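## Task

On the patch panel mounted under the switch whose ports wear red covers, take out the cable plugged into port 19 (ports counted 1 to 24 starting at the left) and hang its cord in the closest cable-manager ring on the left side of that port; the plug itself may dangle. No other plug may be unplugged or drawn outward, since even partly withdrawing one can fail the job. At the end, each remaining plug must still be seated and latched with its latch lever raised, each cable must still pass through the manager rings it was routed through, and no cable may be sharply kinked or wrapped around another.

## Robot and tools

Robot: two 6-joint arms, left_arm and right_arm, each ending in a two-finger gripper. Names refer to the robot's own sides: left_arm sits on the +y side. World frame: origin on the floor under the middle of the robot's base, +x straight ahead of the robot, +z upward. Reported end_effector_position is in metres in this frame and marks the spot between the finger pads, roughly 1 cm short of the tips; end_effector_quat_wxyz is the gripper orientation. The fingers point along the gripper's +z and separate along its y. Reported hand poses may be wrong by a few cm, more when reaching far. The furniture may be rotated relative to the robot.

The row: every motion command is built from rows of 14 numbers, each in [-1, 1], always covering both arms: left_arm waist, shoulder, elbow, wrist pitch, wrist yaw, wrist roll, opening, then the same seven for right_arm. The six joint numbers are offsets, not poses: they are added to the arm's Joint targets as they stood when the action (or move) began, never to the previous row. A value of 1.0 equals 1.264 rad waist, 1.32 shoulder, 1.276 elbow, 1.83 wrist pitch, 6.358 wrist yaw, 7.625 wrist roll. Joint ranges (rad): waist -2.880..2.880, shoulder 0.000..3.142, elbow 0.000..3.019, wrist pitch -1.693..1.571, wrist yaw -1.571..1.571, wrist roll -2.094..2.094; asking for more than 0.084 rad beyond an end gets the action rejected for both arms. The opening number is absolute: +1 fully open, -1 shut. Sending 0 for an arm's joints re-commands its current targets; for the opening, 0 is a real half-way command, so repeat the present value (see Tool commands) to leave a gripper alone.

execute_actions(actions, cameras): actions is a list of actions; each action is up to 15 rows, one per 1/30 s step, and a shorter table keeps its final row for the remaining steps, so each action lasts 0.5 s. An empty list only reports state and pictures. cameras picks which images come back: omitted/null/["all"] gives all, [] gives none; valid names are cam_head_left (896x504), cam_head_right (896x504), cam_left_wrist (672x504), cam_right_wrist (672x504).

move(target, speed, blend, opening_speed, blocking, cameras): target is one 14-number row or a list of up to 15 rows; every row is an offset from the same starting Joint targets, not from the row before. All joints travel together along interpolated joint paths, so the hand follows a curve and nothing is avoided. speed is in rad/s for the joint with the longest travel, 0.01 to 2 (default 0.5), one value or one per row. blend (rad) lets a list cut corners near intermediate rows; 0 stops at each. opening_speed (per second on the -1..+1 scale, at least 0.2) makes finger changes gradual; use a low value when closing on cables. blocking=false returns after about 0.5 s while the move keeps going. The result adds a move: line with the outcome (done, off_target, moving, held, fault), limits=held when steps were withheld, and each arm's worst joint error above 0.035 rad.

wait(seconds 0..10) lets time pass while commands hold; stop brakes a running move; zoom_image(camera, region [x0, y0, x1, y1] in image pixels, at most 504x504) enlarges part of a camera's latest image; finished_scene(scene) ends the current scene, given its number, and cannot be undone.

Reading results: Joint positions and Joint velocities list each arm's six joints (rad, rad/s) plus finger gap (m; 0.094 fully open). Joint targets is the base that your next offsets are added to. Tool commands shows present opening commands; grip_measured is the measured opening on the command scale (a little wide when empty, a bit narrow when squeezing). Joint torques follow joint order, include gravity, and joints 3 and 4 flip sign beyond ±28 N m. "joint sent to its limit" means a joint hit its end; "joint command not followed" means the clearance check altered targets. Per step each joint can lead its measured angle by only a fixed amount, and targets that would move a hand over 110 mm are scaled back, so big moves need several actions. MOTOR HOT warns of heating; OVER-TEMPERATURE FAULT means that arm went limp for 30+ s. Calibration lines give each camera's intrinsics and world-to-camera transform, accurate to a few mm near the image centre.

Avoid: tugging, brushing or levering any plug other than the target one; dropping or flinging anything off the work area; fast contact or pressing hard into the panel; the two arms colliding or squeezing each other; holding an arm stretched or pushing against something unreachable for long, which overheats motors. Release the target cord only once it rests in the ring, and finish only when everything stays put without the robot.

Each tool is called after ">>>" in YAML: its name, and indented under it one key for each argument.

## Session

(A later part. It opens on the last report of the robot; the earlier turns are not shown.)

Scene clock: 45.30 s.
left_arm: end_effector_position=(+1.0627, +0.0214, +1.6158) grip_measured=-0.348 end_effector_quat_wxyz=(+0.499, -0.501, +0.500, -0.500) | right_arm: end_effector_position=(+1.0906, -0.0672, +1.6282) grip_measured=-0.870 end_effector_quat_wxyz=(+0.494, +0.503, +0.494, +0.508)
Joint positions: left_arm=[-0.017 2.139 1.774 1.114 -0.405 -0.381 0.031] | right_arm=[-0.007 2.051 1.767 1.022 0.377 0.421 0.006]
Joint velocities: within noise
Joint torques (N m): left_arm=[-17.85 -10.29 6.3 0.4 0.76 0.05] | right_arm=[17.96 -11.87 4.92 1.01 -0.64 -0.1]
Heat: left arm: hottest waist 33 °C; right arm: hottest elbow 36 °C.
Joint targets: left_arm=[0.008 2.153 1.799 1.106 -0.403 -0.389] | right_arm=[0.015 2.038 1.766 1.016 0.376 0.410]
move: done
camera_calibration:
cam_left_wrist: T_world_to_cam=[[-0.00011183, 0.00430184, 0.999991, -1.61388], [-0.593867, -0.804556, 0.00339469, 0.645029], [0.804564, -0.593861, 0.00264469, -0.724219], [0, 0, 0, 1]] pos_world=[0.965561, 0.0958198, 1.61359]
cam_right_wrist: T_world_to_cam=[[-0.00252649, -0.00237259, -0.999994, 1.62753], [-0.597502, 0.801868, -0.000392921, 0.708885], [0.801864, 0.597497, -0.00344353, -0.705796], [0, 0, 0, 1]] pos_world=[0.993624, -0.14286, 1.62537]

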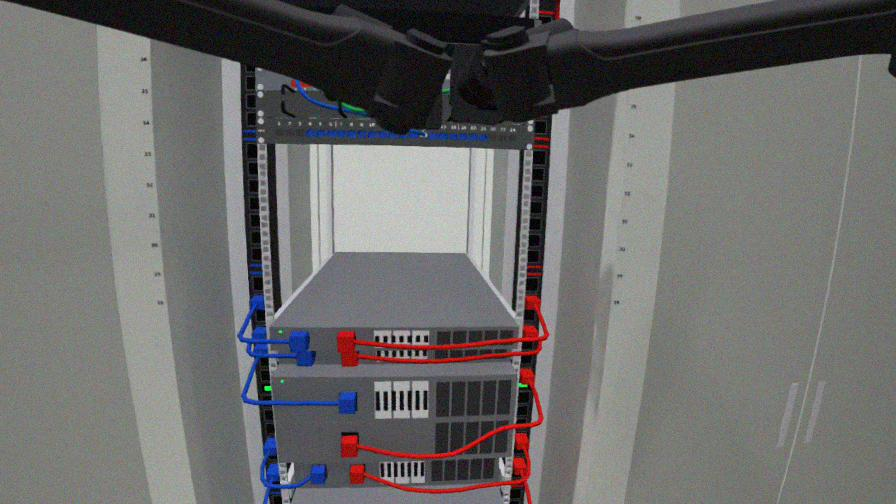

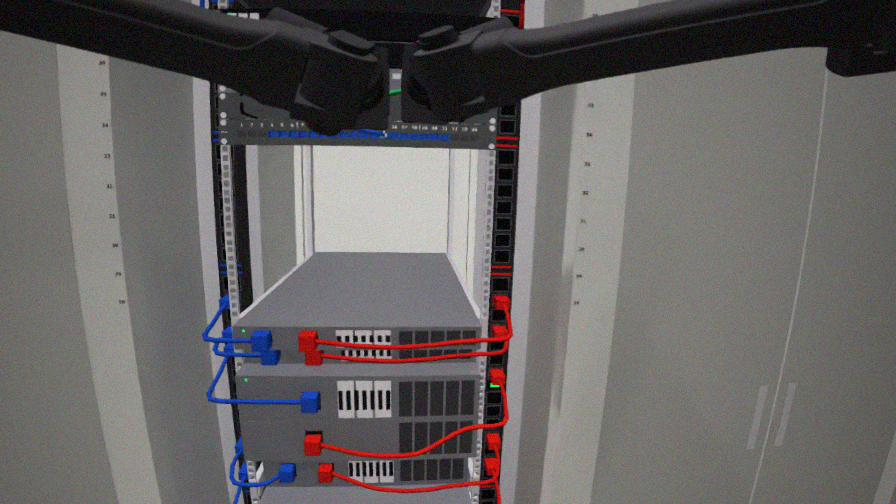

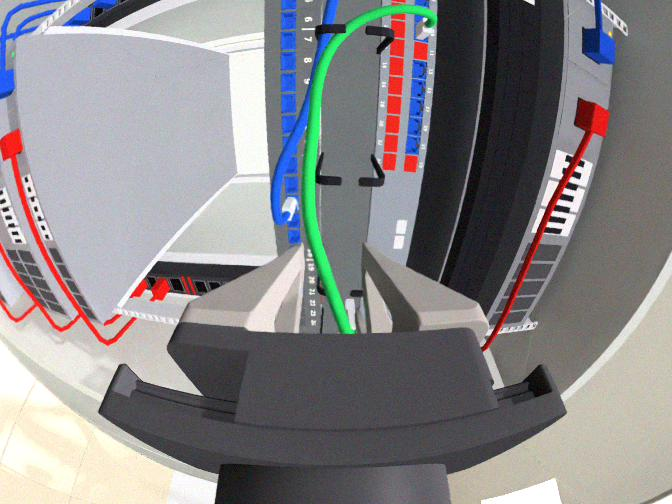

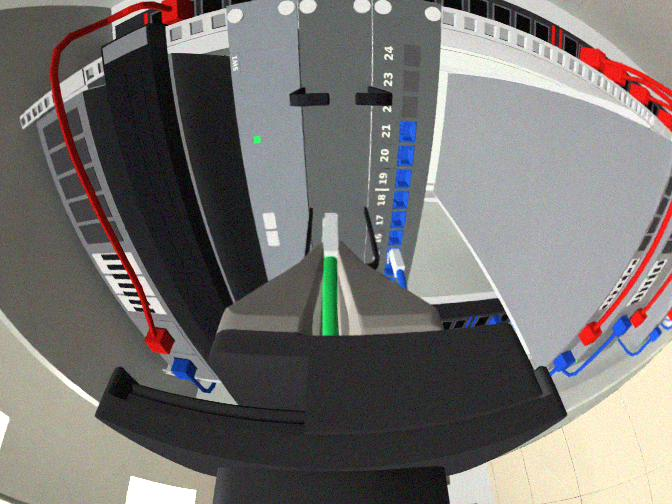

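>>> move:
  target:
    - [0.003,0,0,0,-0.005,0,-0.35,0,0,0,0,0,0,-0.93]
    - [0.003,0,0,0,-0.005,0,-0.95,0,0,0,0,0,0,-0.93]
  speed: 0.2
  opening_speed: 0.5

>>> zoom_image:
  camera: "cam_left_wrist"
  region: [230, 60, 430, 310]

Scene clock: 47.90 s.
left_arm: end_effector_position=(+1.0626, +0.0232, +1.6113) grip_measured=-0.888 end_effector_quat_wxyz=(+0.494, -0.512, +0.502, -0.492) | right_arm: end_effector_position=(+1.0906, -0.0674, +1.6278) grip_measured=-0.870 end_effector_quat_wxyz=(+0.495, +0.503, +0.495, +0.507)
Joint positions: left_arm=[-0.017 2.139 1.774 1.114 -0.433 -0.388 0.005] | right_arm=[-0.007 2.051 1.767 1.022 0.379 0.419 0.006]
Joint velocities: within noise
Joint torques (N m): left_arm=[-17.49 -10.34 6.3 0.42 0.59 0.08] | right_arm=[18.61 -11.63 4.88 0.96 -0.72 -0.07]
Heat: left arm: hottest waist 33 °C; right arm: hottest elbow 36 °C.
Joint targets: left_arm=[0.012 2.153 1.799 1.106 -0.434 -0.389] | right_arm=[0.015 2.038 1.766 1.016 0.376 0.410]
move: done
camera_calibration:
cam_left_wrist: T_world_to_cam=[[0.0259778, 0.0113303, 0.999598, -1.63663], [-0.58498, -0.810681, 0.0243915, 0.60331], [0.810632, -0.585378, -0.0144318, -0.702207], [0, 0, 0, 1]] pos_world=[0.964672, 0.0965788, 1.61113]
cam_right_wrist: T_world_to_cam=[[-0.00462881, -0.00428354, -0.99998, 1.62931], [-0.596783, 0.802403, -0.000674743, 0.70872], [0.802389, 0.596768, -0.00627051, -0.701728], [0, 0, 0, 1]] pos_world=[0.993553, -0.142931, 1.62536]

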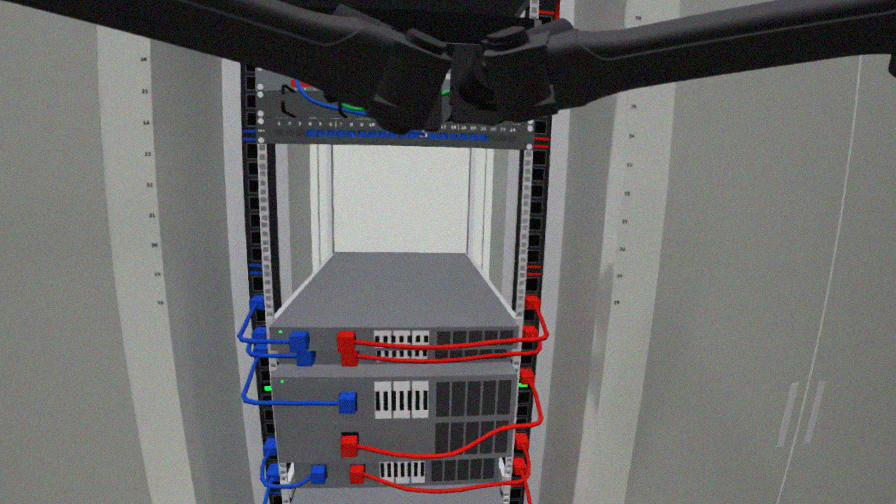

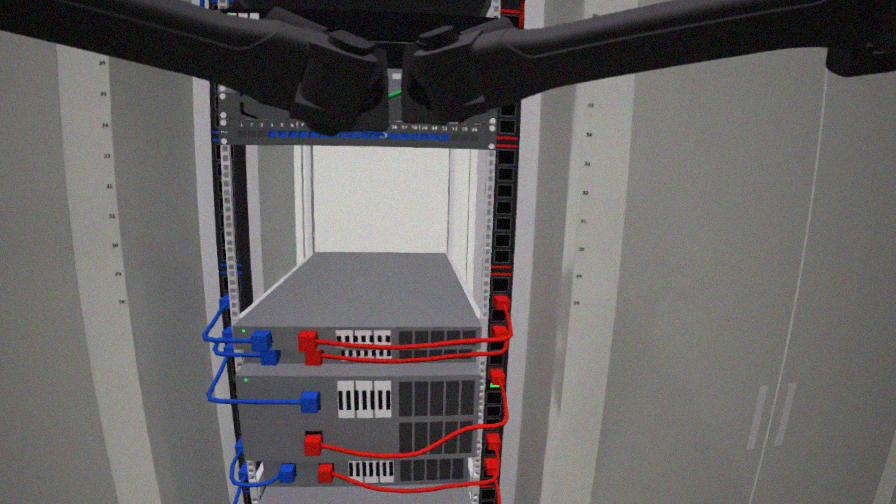

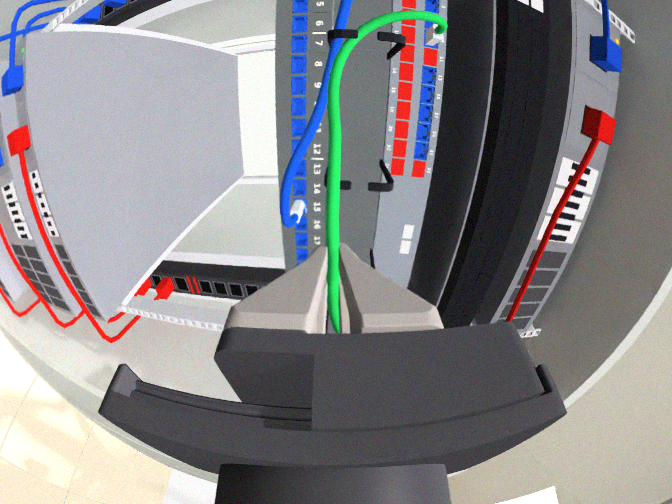

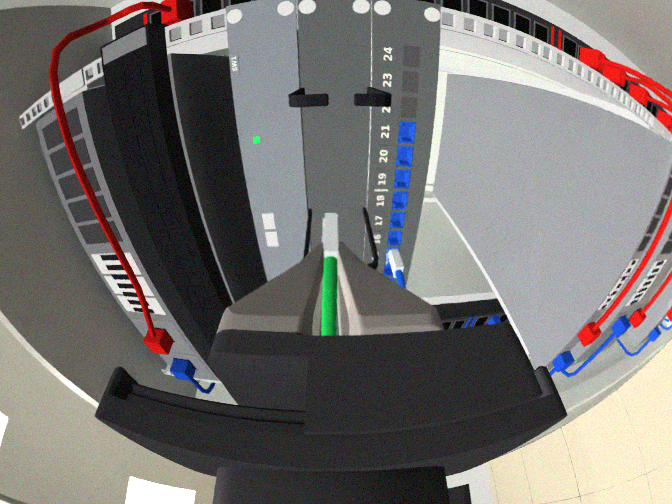

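Scaled by 2.016 from the camera's 672x504 image, which has a finer 960x720 frame.

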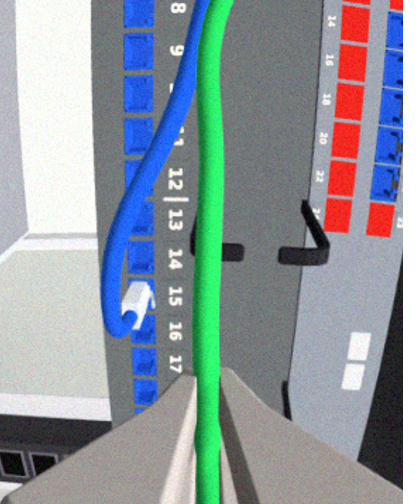

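>>> move:
  target: [0,0,0,0,0,0,-0.95,0,0,0,0,0,0,-0.55]
  opening_speed: 0.25

>>> zoom_image:
  camera: "cam_right_wrist"
  region: [240, 160, 440, 340]

Scene clock: 49.90 s.
left_arm: end_effector_position=(+1.0625, +0.0230, +1.6110) grip_measured=-0.890 end_effector_quat_wxyz=(+0.494, -0.512, +0.502, -0.492) | right_arm: end_effector_position=(+1.0907, -0.0677, +1.6280) grip_measured=-0.552 end_effector_quat_wxyz=(+0.495, +0.503, +0.495, +0.507)
Joint positions: left_arm=[-0.017 2.14 1.774 1.114 -0.434 -0.388 0.005] | right_arm=[-0.007 2.051 1.767 1.022 0.379 0.418 0.021]
Joint velocities: within noise
Joint torques (N m): left_arm=[-17.55 -10.34 6.3 0.42 0.63 0.12] | right_arm=[18.37 -11.46 4.98 1.1 -0.71 -0.07]
Heat: left arm: hottest waist 33 °C; right arm: hottest elbow 36 °C.
Joint targets: left_arm=[0.012 2.153 1.799 1.106 -0.434 -0.389] | right_arm=[0.015 2.038 1.766 1.016 0.376 0.410]
move: done
camera_calibration:
cam_left_wrist: T_world_to_cam=[[0.0268168, 0.0111804, 0.999578, -1.63721], [-0.584994, -0.810659, 0.0247616, 0.602498], [0.810594, -0.585412, -0.0151988, -0.700966], [0, 0, 0, 1]] pos_world=[0.964561, 0.0963717, 1.61094]
cam_right_wrist: T_world_to_cam=[[-0.00449159, -0.00452046, -0.99998, 1.6293], [-0.59652, 0.802598, -0.000948804, 0.709165], [0.802586, 0.596504, -0.00630149, -0.701822], [0, 0, 0, 1]] pos_world=[0.993621, -0.14317, 1.62552]

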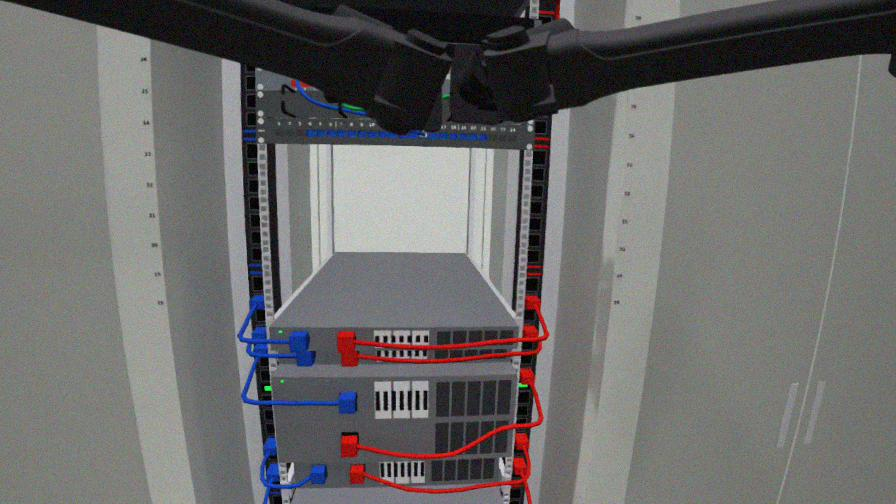

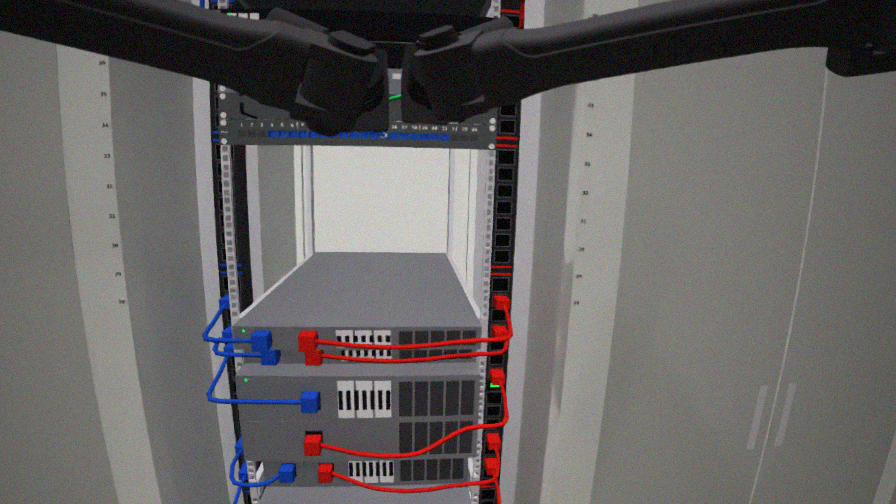

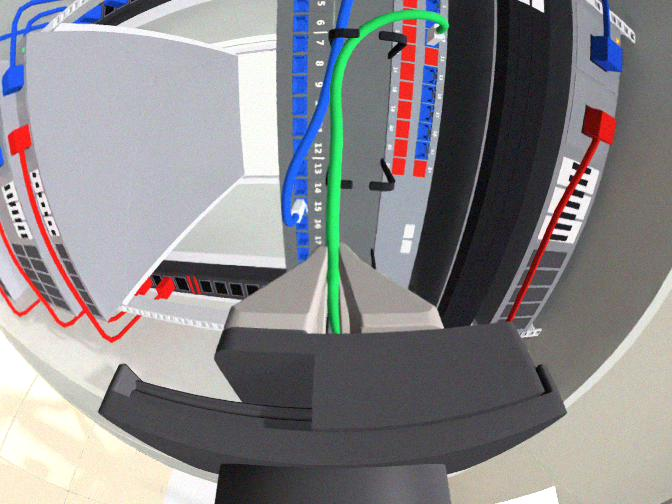

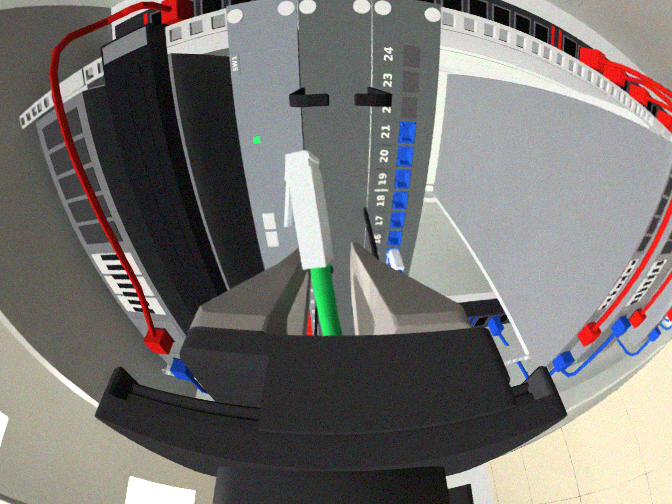

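Scaled by 2.520 from the camera's 672x504 image, which has a finer 960x720 frame.

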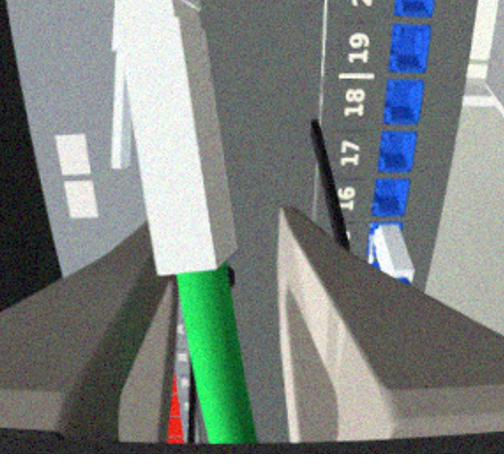

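>>> move:
  target: [0,0,0,0,0,0,-0.95,0.0142,-0.1227,-0.2547,0.0448,-0.0049,0.0026,-0.4]
  speed: 0.25
  opening_speed: 0.5

>>> zoom_image:
  camera: "cam_right_wrist"
  region: [240, 60, 440, 310]

>>> zoom_image:
  camera: "cam_head_right"
  region: [360, 60, 440, 130]

Scene clock: 52.13 s.
left_arm: end_effector_position=(+1.0628, +0.0226, +1.6076) grip_measured=-0.890 end_effector_quat_wxyz=(+0.493, -0.512, +0.504, -0.490) | right_arm: end_effector_position=(+1.0198, -0.0776, +1.6123) grip_measured=-0.402 end_effector_quat_wxyz=(+0.474, +0.468, +0.532, +0.523)
Joint positions: left_arm=[-0.014 2.142 1.774 1.112 -0.434 -0.388 0.005] | right_arm=[-0.001 1.896 1.441 1.087 0.348 0.418 0.028]
Joint velocities: within noise
Joint torques (N m): left_arm=[-17.79 -10.52 6.3 0.49 0.67 0.12] | right_arm=[17.08 -10.87 4.81 1.66 -0.68 0.1]
Heat: left arm: hottest waist 34 °C; right arm: hottest elbow 36 °C.
Joint targets: left_arm=[0.012 2.153 1.799 1.106 -0.434 -0.389] | right_arm=[0.033 1.876 1.441 1.098 0.345 0.429]
move: done
camera_calibration:
cam_left_wrist: T_world_to_cam=[[0.0307053, 0.00766756, 0.999499, -1.63774], [-0.585603, -0.810236, 0.0242058, 0.603966], [0.810016, -0.586053, -0.0203884, -0.692598], [0, 0, 0, 1]] pos_world=[0.964987, 0.0960131, 1.60818]
cam_right_wrist: T_world_to_cam=[[-0.00772484, -0.0399833, -0.99917, 1.61249], [-0.679072, 0.733675, -0.024109, 0.791019], [0.734031, 0.678323, -0.032819, -0.520085], [0, 0, 0, 1]] pos_world=[0.931374, -0.163093, 1.61315]

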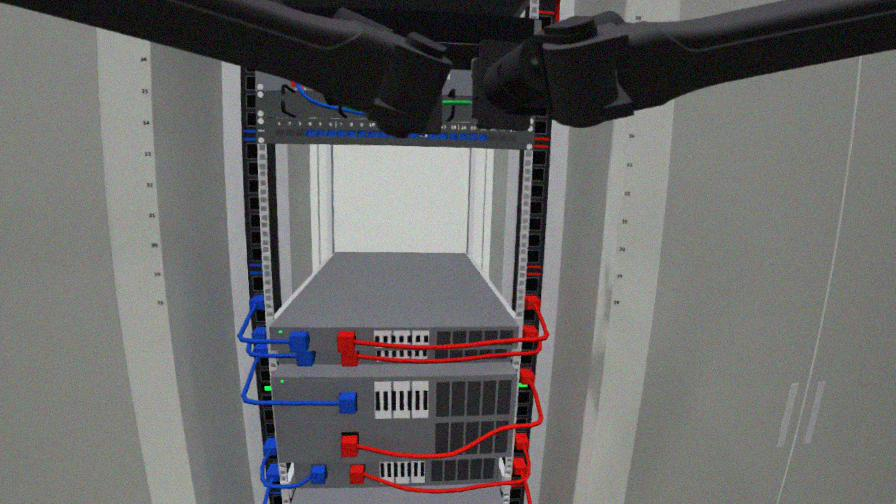

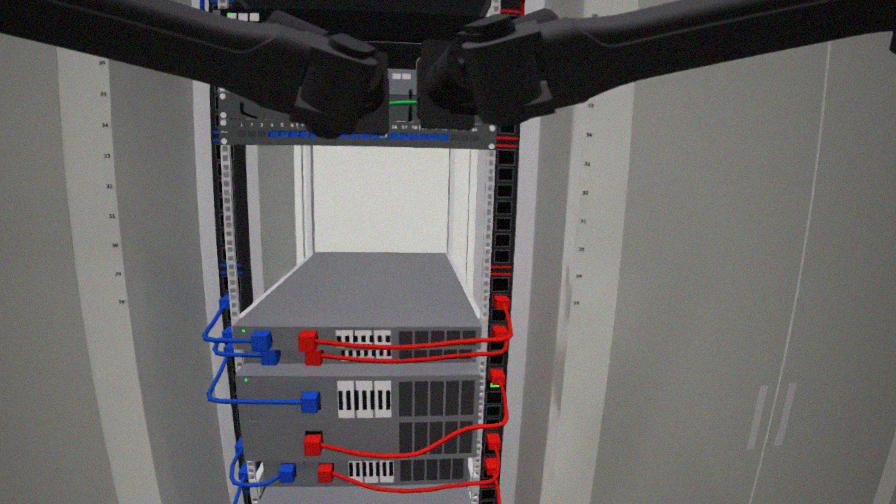

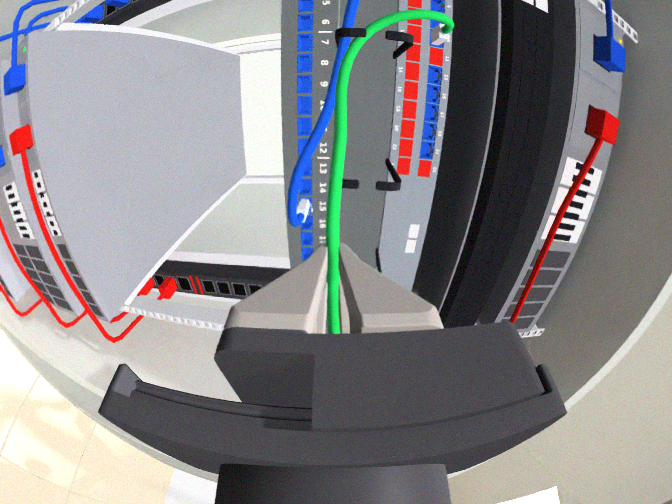

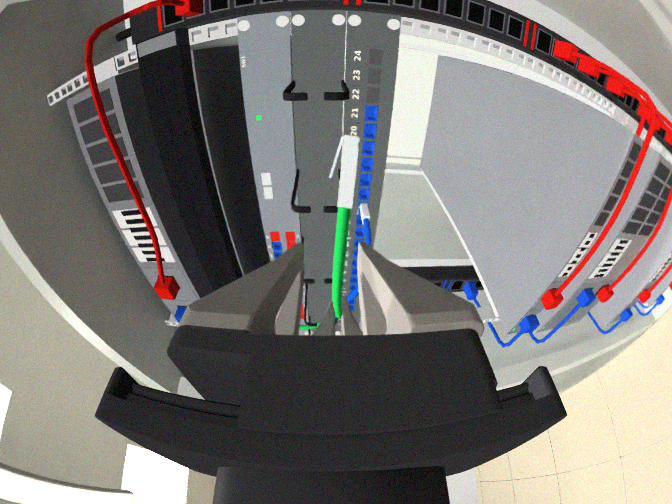

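Scaled by 2.016 from the camera's 672x504 image, which has a finer 960x720 frame.

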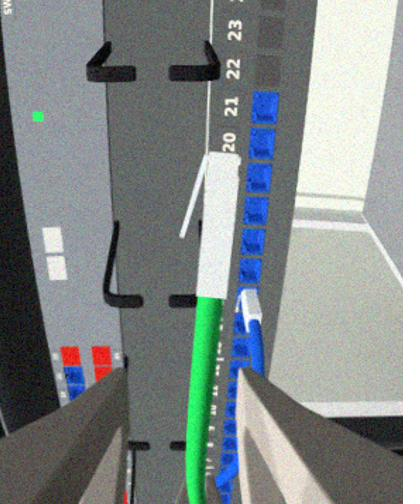

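Scaled by 6.300 from the camera's 896x504 image, which has a finer 1280x720 frame.

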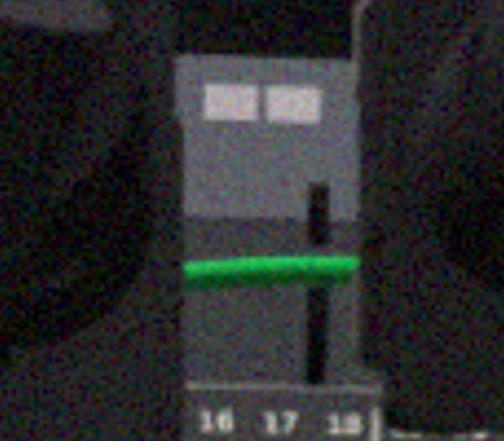

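>>> move:
  target: [0.012,0.028,0.1003,-0.0514,0.0068,0,-0.95,0,0,0,0,0,0,-0.4]
  speed: 0.2

>>> zoom_image:
  camera: "cam_right_wrist"
  region: [240, 60, 440, 310]

>>> zoom_image:
  camera: "cam_head_right"
  region: [360, 60, 440, 130]

>>> zoom_image:
  camera: "cam_head_left"
  region: [400, 60, 480, 130]

Scene clock: 55.57 s.
left_arm: end_effector_position=(+1.0915, +0.0148, +1.6126) grip_measured=-0.890 end_effector_quat_wxyz=(+0.497, -0.497, +0.508, -0.498) | right_arm: end_effector_position=(+1.0198, -0.0777, +1.6124) grip_measured=-0.402 end_effector_quat_wxyz=(+0.474, +0.468, +0.531, +0.523)
Joint positions: left_arm=[-0.001 2.184 1.895 1.016 -0.394 -0.388 0.005] | right_arm=[-0.001 1.896 1.441 1.087 0.347 0.418 0.028]
Joint velocities: within noise
Joint torques (N m): left_arm=[-18.26 -11.58 7.04 0.59 0.81 0.12] | right_arm=[17.26 -10.75 4.88 1.74 -0.66 0.11]
Heat: left arm: hottest waist 34 °C; right arm: hottest elbow 36 °C.
Joint targets: left_arm=[0.027 2.190 1.927 1.012 -0.391 -0.389] | right_arm=[0.033 1.876 1.441 1.098 0.345 0.429]
move: done
camera_calibration:
cam_left_wrist: T_world_to_cam=[[0.00724154, -0.00723377, 0.999948, -1.61843], [-0.60517, -0.796095, -0.00137647, 0.676689], [0.796063, -0.605129, -0.0101426, -0.721315], [0, 0, 0, 1]] pos_world=[0.995445, 0.0905123, 1.61196]
cam_right_wrist: T_world_to_cam=[[-0.00713044, -0.0396515, -0.999188, 1.61207], [-0.678696, 0.734018, -0.0242852, 0.791059], [0.734385, 0.677972, -0.0321452, -0.521475], [0, 0, 0, 1]] pos_world=[0.931347, -0.163184, 1.61321]

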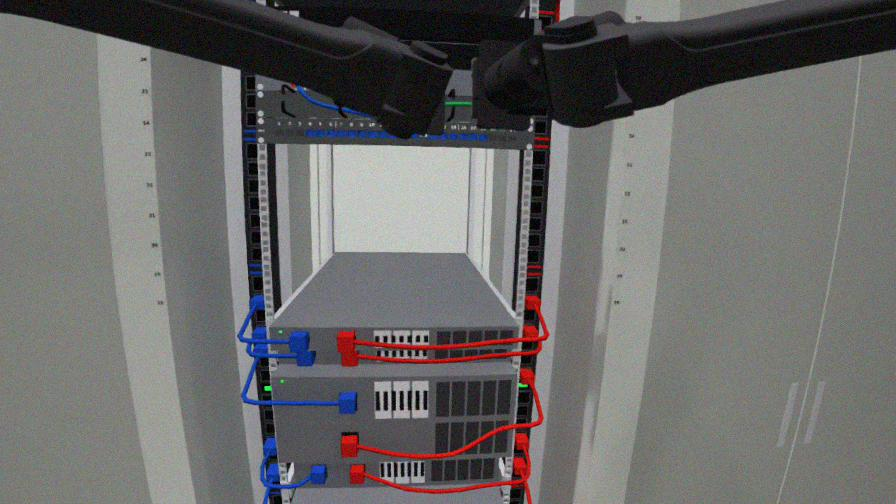

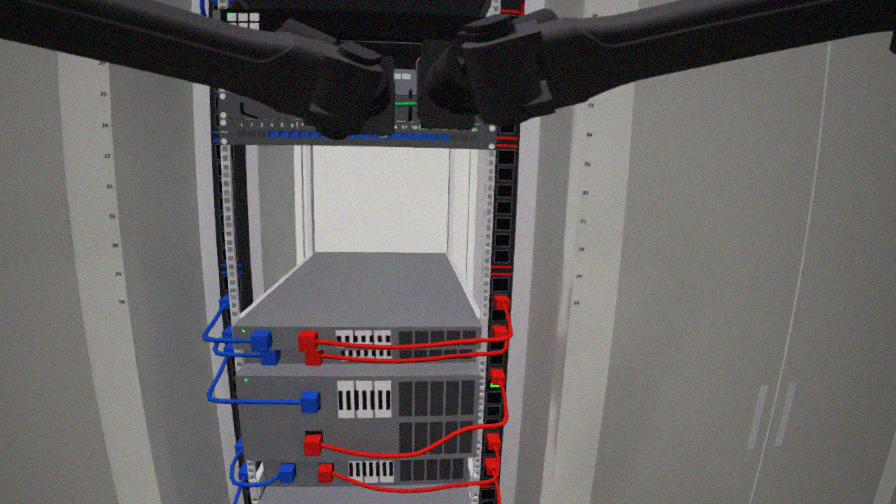

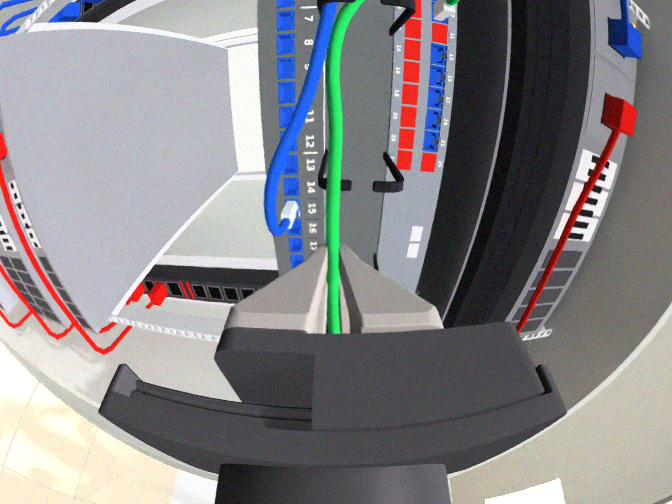

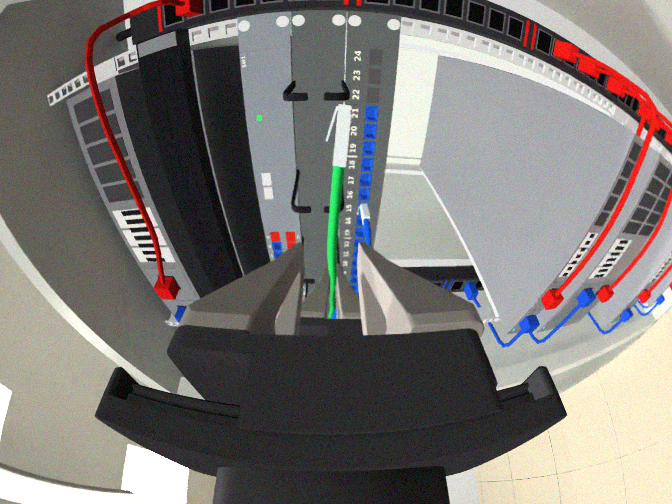

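Scaled by 2.016 from the camera's 672x504 image, which has a finer 960x720 frame.

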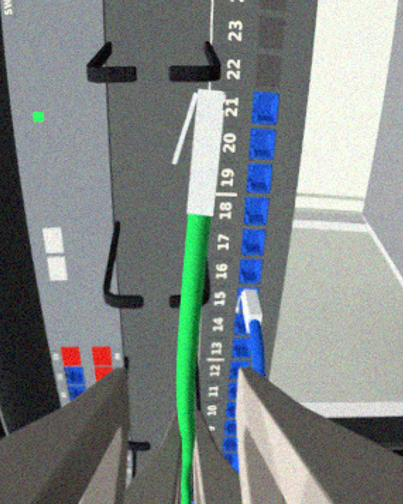

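Scaled by 6.300 from the camera's 896x504 image, which has a finer 1280x720 frame.

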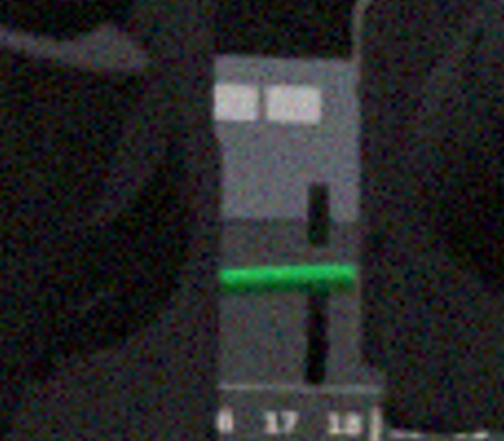

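Scaled by 6.300 from the camera's 896x504 image, which has a finer 1280x720 frame.

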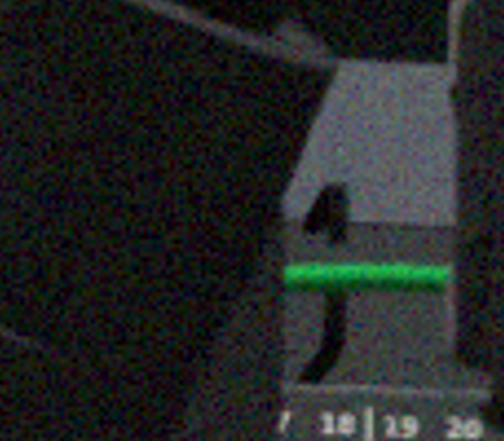

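>>> move:
  target: [0.003,0.0242,0.1199,-0.0612,0.0014,-0.0017,-0.95,0,0,0,0,0,0,-0.4]
  speed: 0.2

>>> zoom_image:
  camera: "cam_right_wrist"
  region: [240, 60, 440, 310]

>>> zoom_image:
  camera: "cam_head_right"
  region: [360, 60, 440, 130]

>>> zoom_image:
  camera: "cam_head_left"
  region: [400, 60, 480, 130]

Scene clock: 60.87 s.
left_arm: end_effector_position=(+1.1193, +0.0083, +1.6198) grip_measured=-0.890 end_effector_quat_wxyz=(+0.492, -0.494, +0.513, -0.501) | right_arm: end_effector_position=(+1.0198, -0.0777, +1.6124) grip_measured=-0.402 end_effector_quat_wxyz=(+0.474, +0.468, +0.531, +0.523)
Joint positions: left_arm=[0.002 2.23 2.033 0.906 -0.389 -0.397 0.005] | right_arm=[-0.001 1.896 1.441 1.087 0.347 0.418 0.028]
Joint velocities: within noise
Joint torques (N m): left_arm=[-18.9 -13.33 8.38 0.54 0.98 0.08] | right_arm=[17.14 -10.87 4.78 1.68 -0.66 0.14]
Heat: left arm: hottest waist 34 °C; right arm: hottest elbow 36 °C.
Joint targets: left_arm=[0.031 2.222 2.080 0.900 -0.382 -0.402] | right_arm=[0.033 1.876 1.441 1.098 0.345 0.429]
move: off_target (left_arm); left_arm: the elbow is farthest, 0.047 rad from its target
camera_calibration:
cam_left_wrist: T_world_to_cam=[[0.0111463, -0.00749599, 0.99991, -1.63025], [-0.618231, -0.785996, 0.000999263, 0.699066], [0.785917, -0.618186, -0.0133952, -0.730582], [0, 0, 0, 1]] pos_world=[1.02453, 0.0856064, 1.61962]
cam_right_wrist: T_world_to_cam=[[-0.00713044, -0.0396515, -0.999188, 1.61207], [-0.678696, 0.734018, -0.0242852, 0.791059], [0.734385, 0.677972, -0.0321452, -0.521475], [0, 0, 0, 1]] pos_world=[0.931347, -0.163184, 1.61321]

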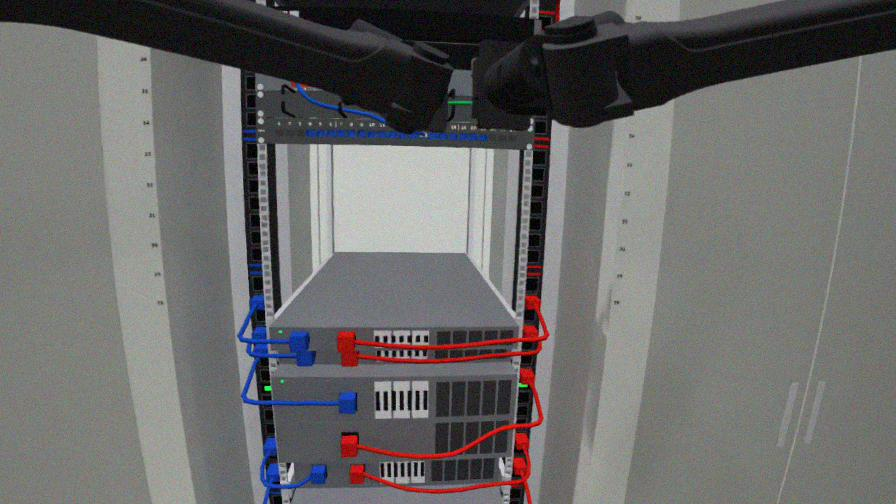

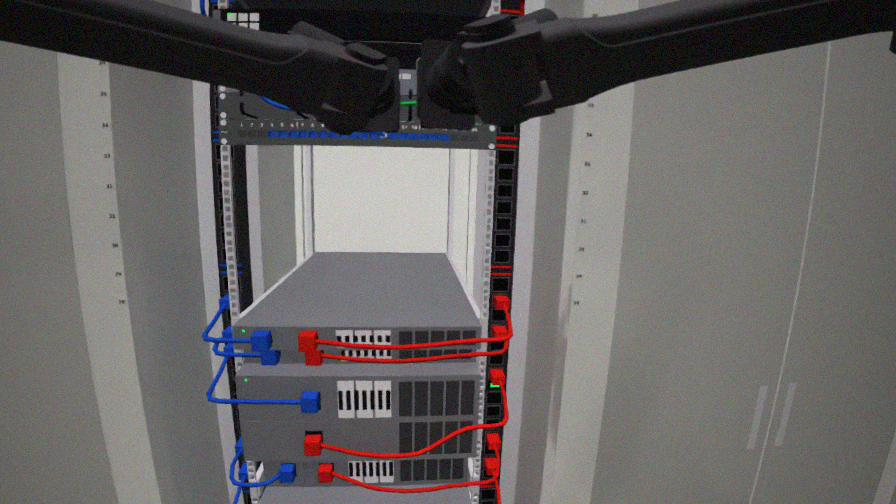

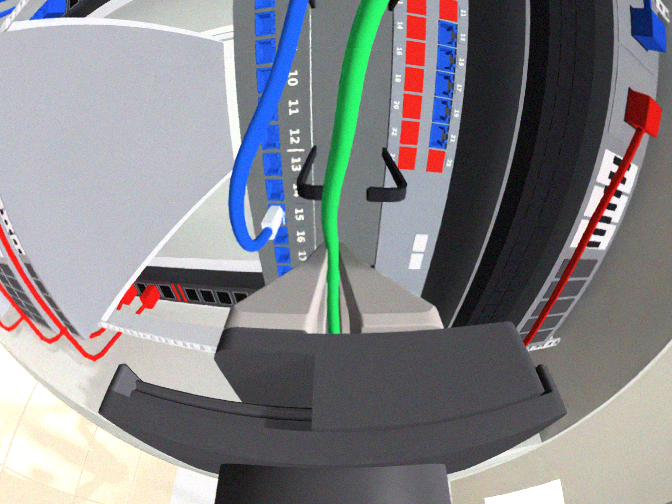

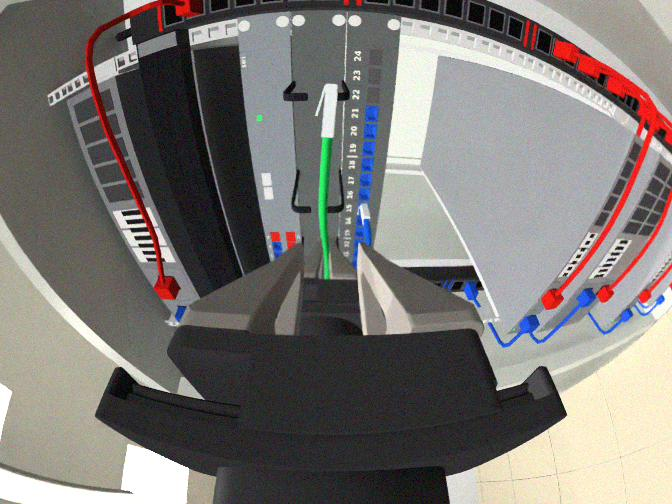

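Scaled by 2.016 from the camera's 672x504 image, which has a finer 960x720 frame.

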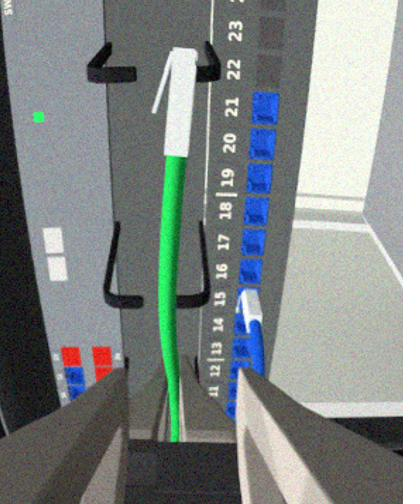

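Scaled by 6.300 from the camera's 896x504 image, which has a finer 1280x720 frame.

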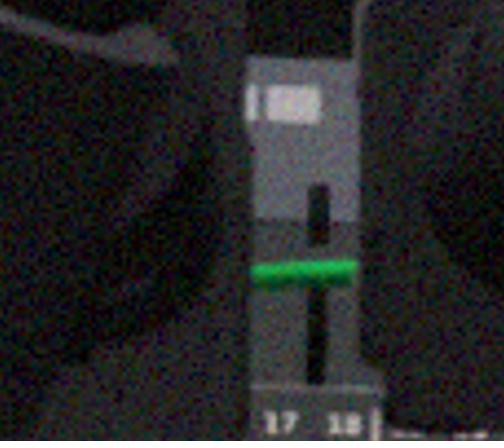

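Scaled by 6.300 from the camera's 896x504 image, which has a finer 1280x720 frame.

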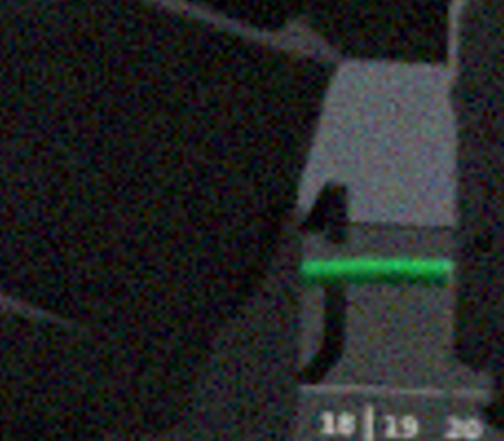

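>>> move:
  target: [0.0095,0.0098,0.0588,-0.024,0.0006,-0.0005,-0.95,0,0,0,0,0,0,-0.4]
  speed: 0.2

>>> zoom_image:
  camera: "cam_right_wrist"
  region: [240, 60, 440, 310]

>>> zoom_image:
  camera: "cam_head_right"
  region: [360, 60, 440, 130]

>>> zoom_image:
  camera: "cam_head_left"
  region: [400, 60, 480, 130]

Scene clock: 62.77 s.
left_arm: end_effector_position=(+1.1412, +0.0228, +1.6300) grip_measured=-0.890 end_effector_quat_wxyz=(+0.498, -0.497, +0.503, -0.501) | right_arm: end_effector_position=(+1.0198, -0.0777, +1.6124) grip_measured=-0.402 end_effector_quat_wxyz=(+0.474, +0.468, +0.531, +0.523)
Joint positions: left_arm=[0.01 2.244 2.117 0.857 -0.379 -0.399 0.005] | right_arm=[-0.001 1.896 1.441 1.087 0.347 0.418 0.028]
Joint velocities: within noise
Joint torques (N m): left_arm=[-18.73 -13.57 7.64 0.72 0.72 0.06] | right_arm=[17.38 -10.75 4.74 1.68 -0.66 0.12]
Heat: left arm: hottest waist 34 °C; right arm: hottest elbow 36 °C.
Joint targets: left_arm=[0.043 2.235 2.155 0.856 -0.378 -0.406] | right_arm=[0.033 1.876 1.441 1.098 0.345 0.429]
move: off_target (left_arm); left_arm: the elbow is farthest, 0.038 rad from its target
camera_calibration:
cam_left_wrist: T_world_to_cam=[[-0.00146563, -0.000851762, 0.999999, -1.62648], [-0.602715, -0.797955, -0.00156303, 0.710777], [0.797955, -0.602716, 0.000656134, -0.775656], [0, 0, 0, 1]] pos_world=[1.04495, 0.0982824, 1.6281]
cam_right_wrist: T_world_to_cam=[[-0.00713044, -0.0396515, -0.999188, 1.61207], [-0.678696, 0.734018, -0.0242852, 0.791059], [0.734385, 0.677972, -0.0321452, -0.521475], [0, 0, 0, 1]] pos_world=[0.931347, -0.163184, 1.61321]

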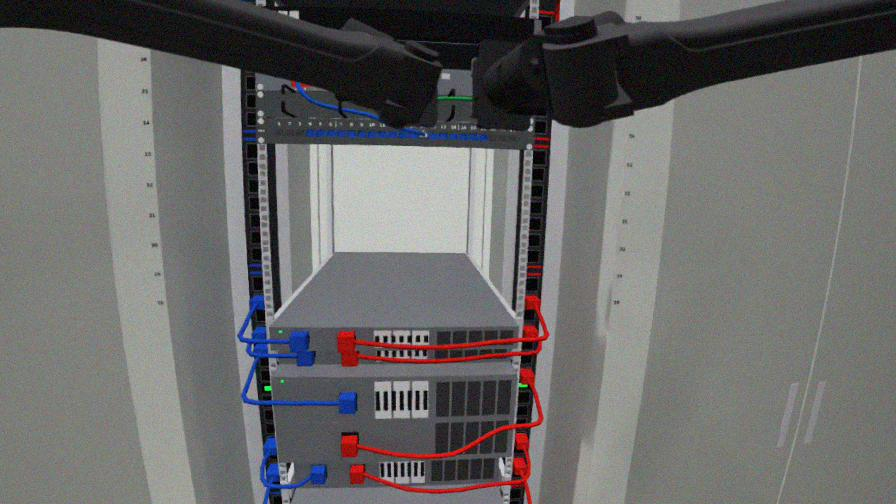

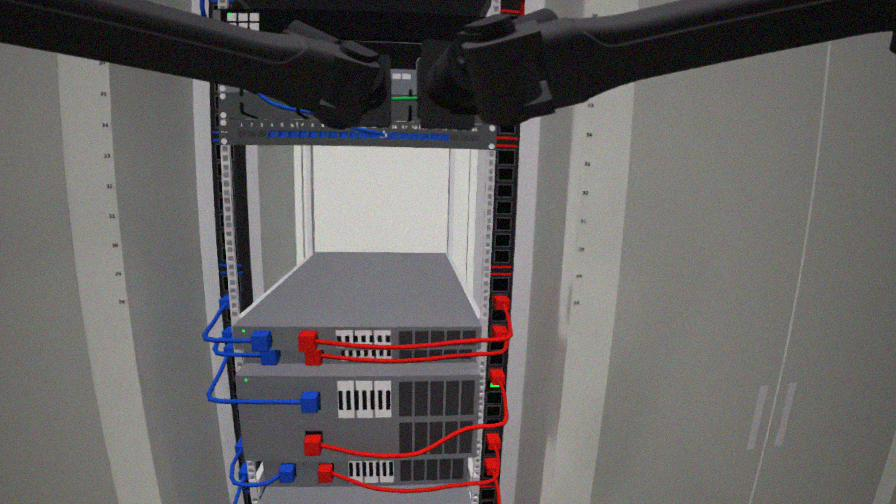

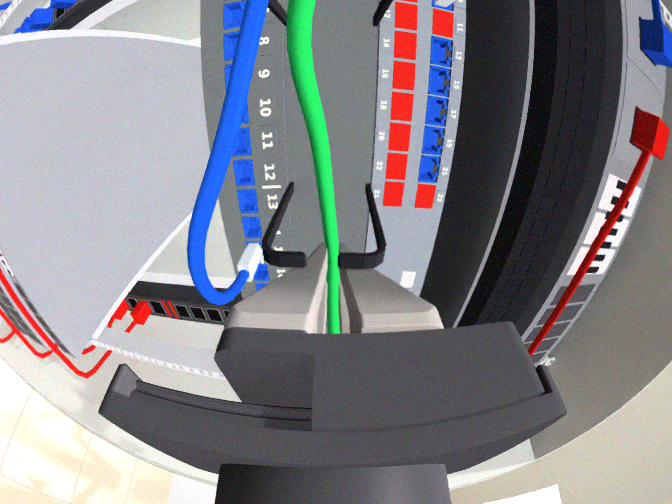

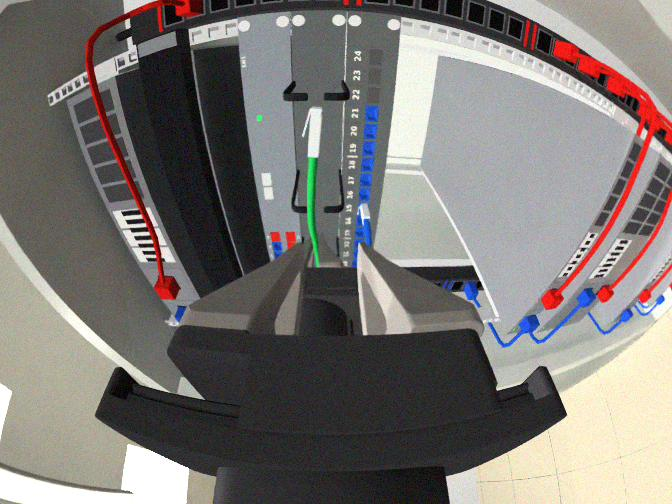

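Scaled by 2.016 from the camera's 672x504 image, which has a finer 960x720 frame.

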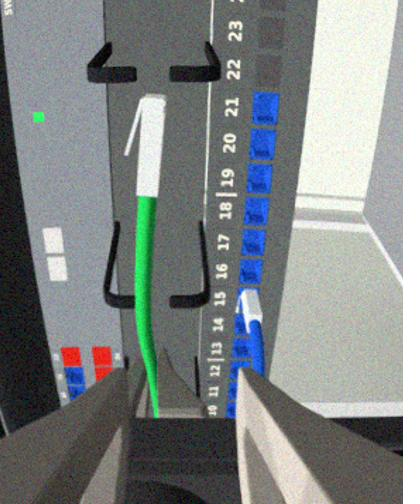

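Scaled by 6.300 from the camera's 896x504 image, which has a finer 1280x720 frame.

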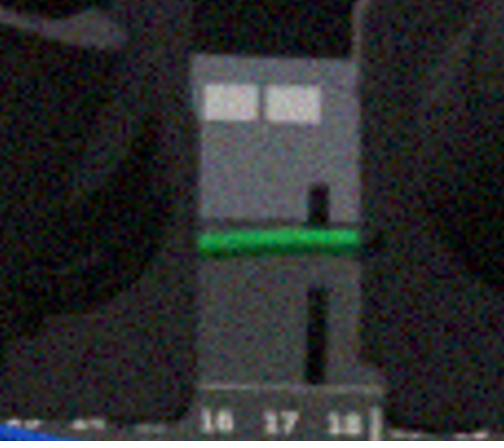

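Scaled by 6.300 from the camera's 896x504 image, which has a finer 1280x720 frame.

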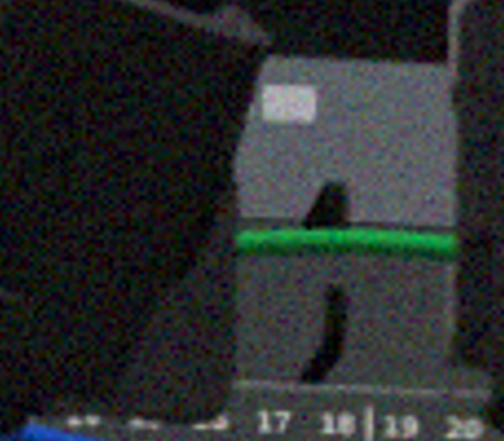

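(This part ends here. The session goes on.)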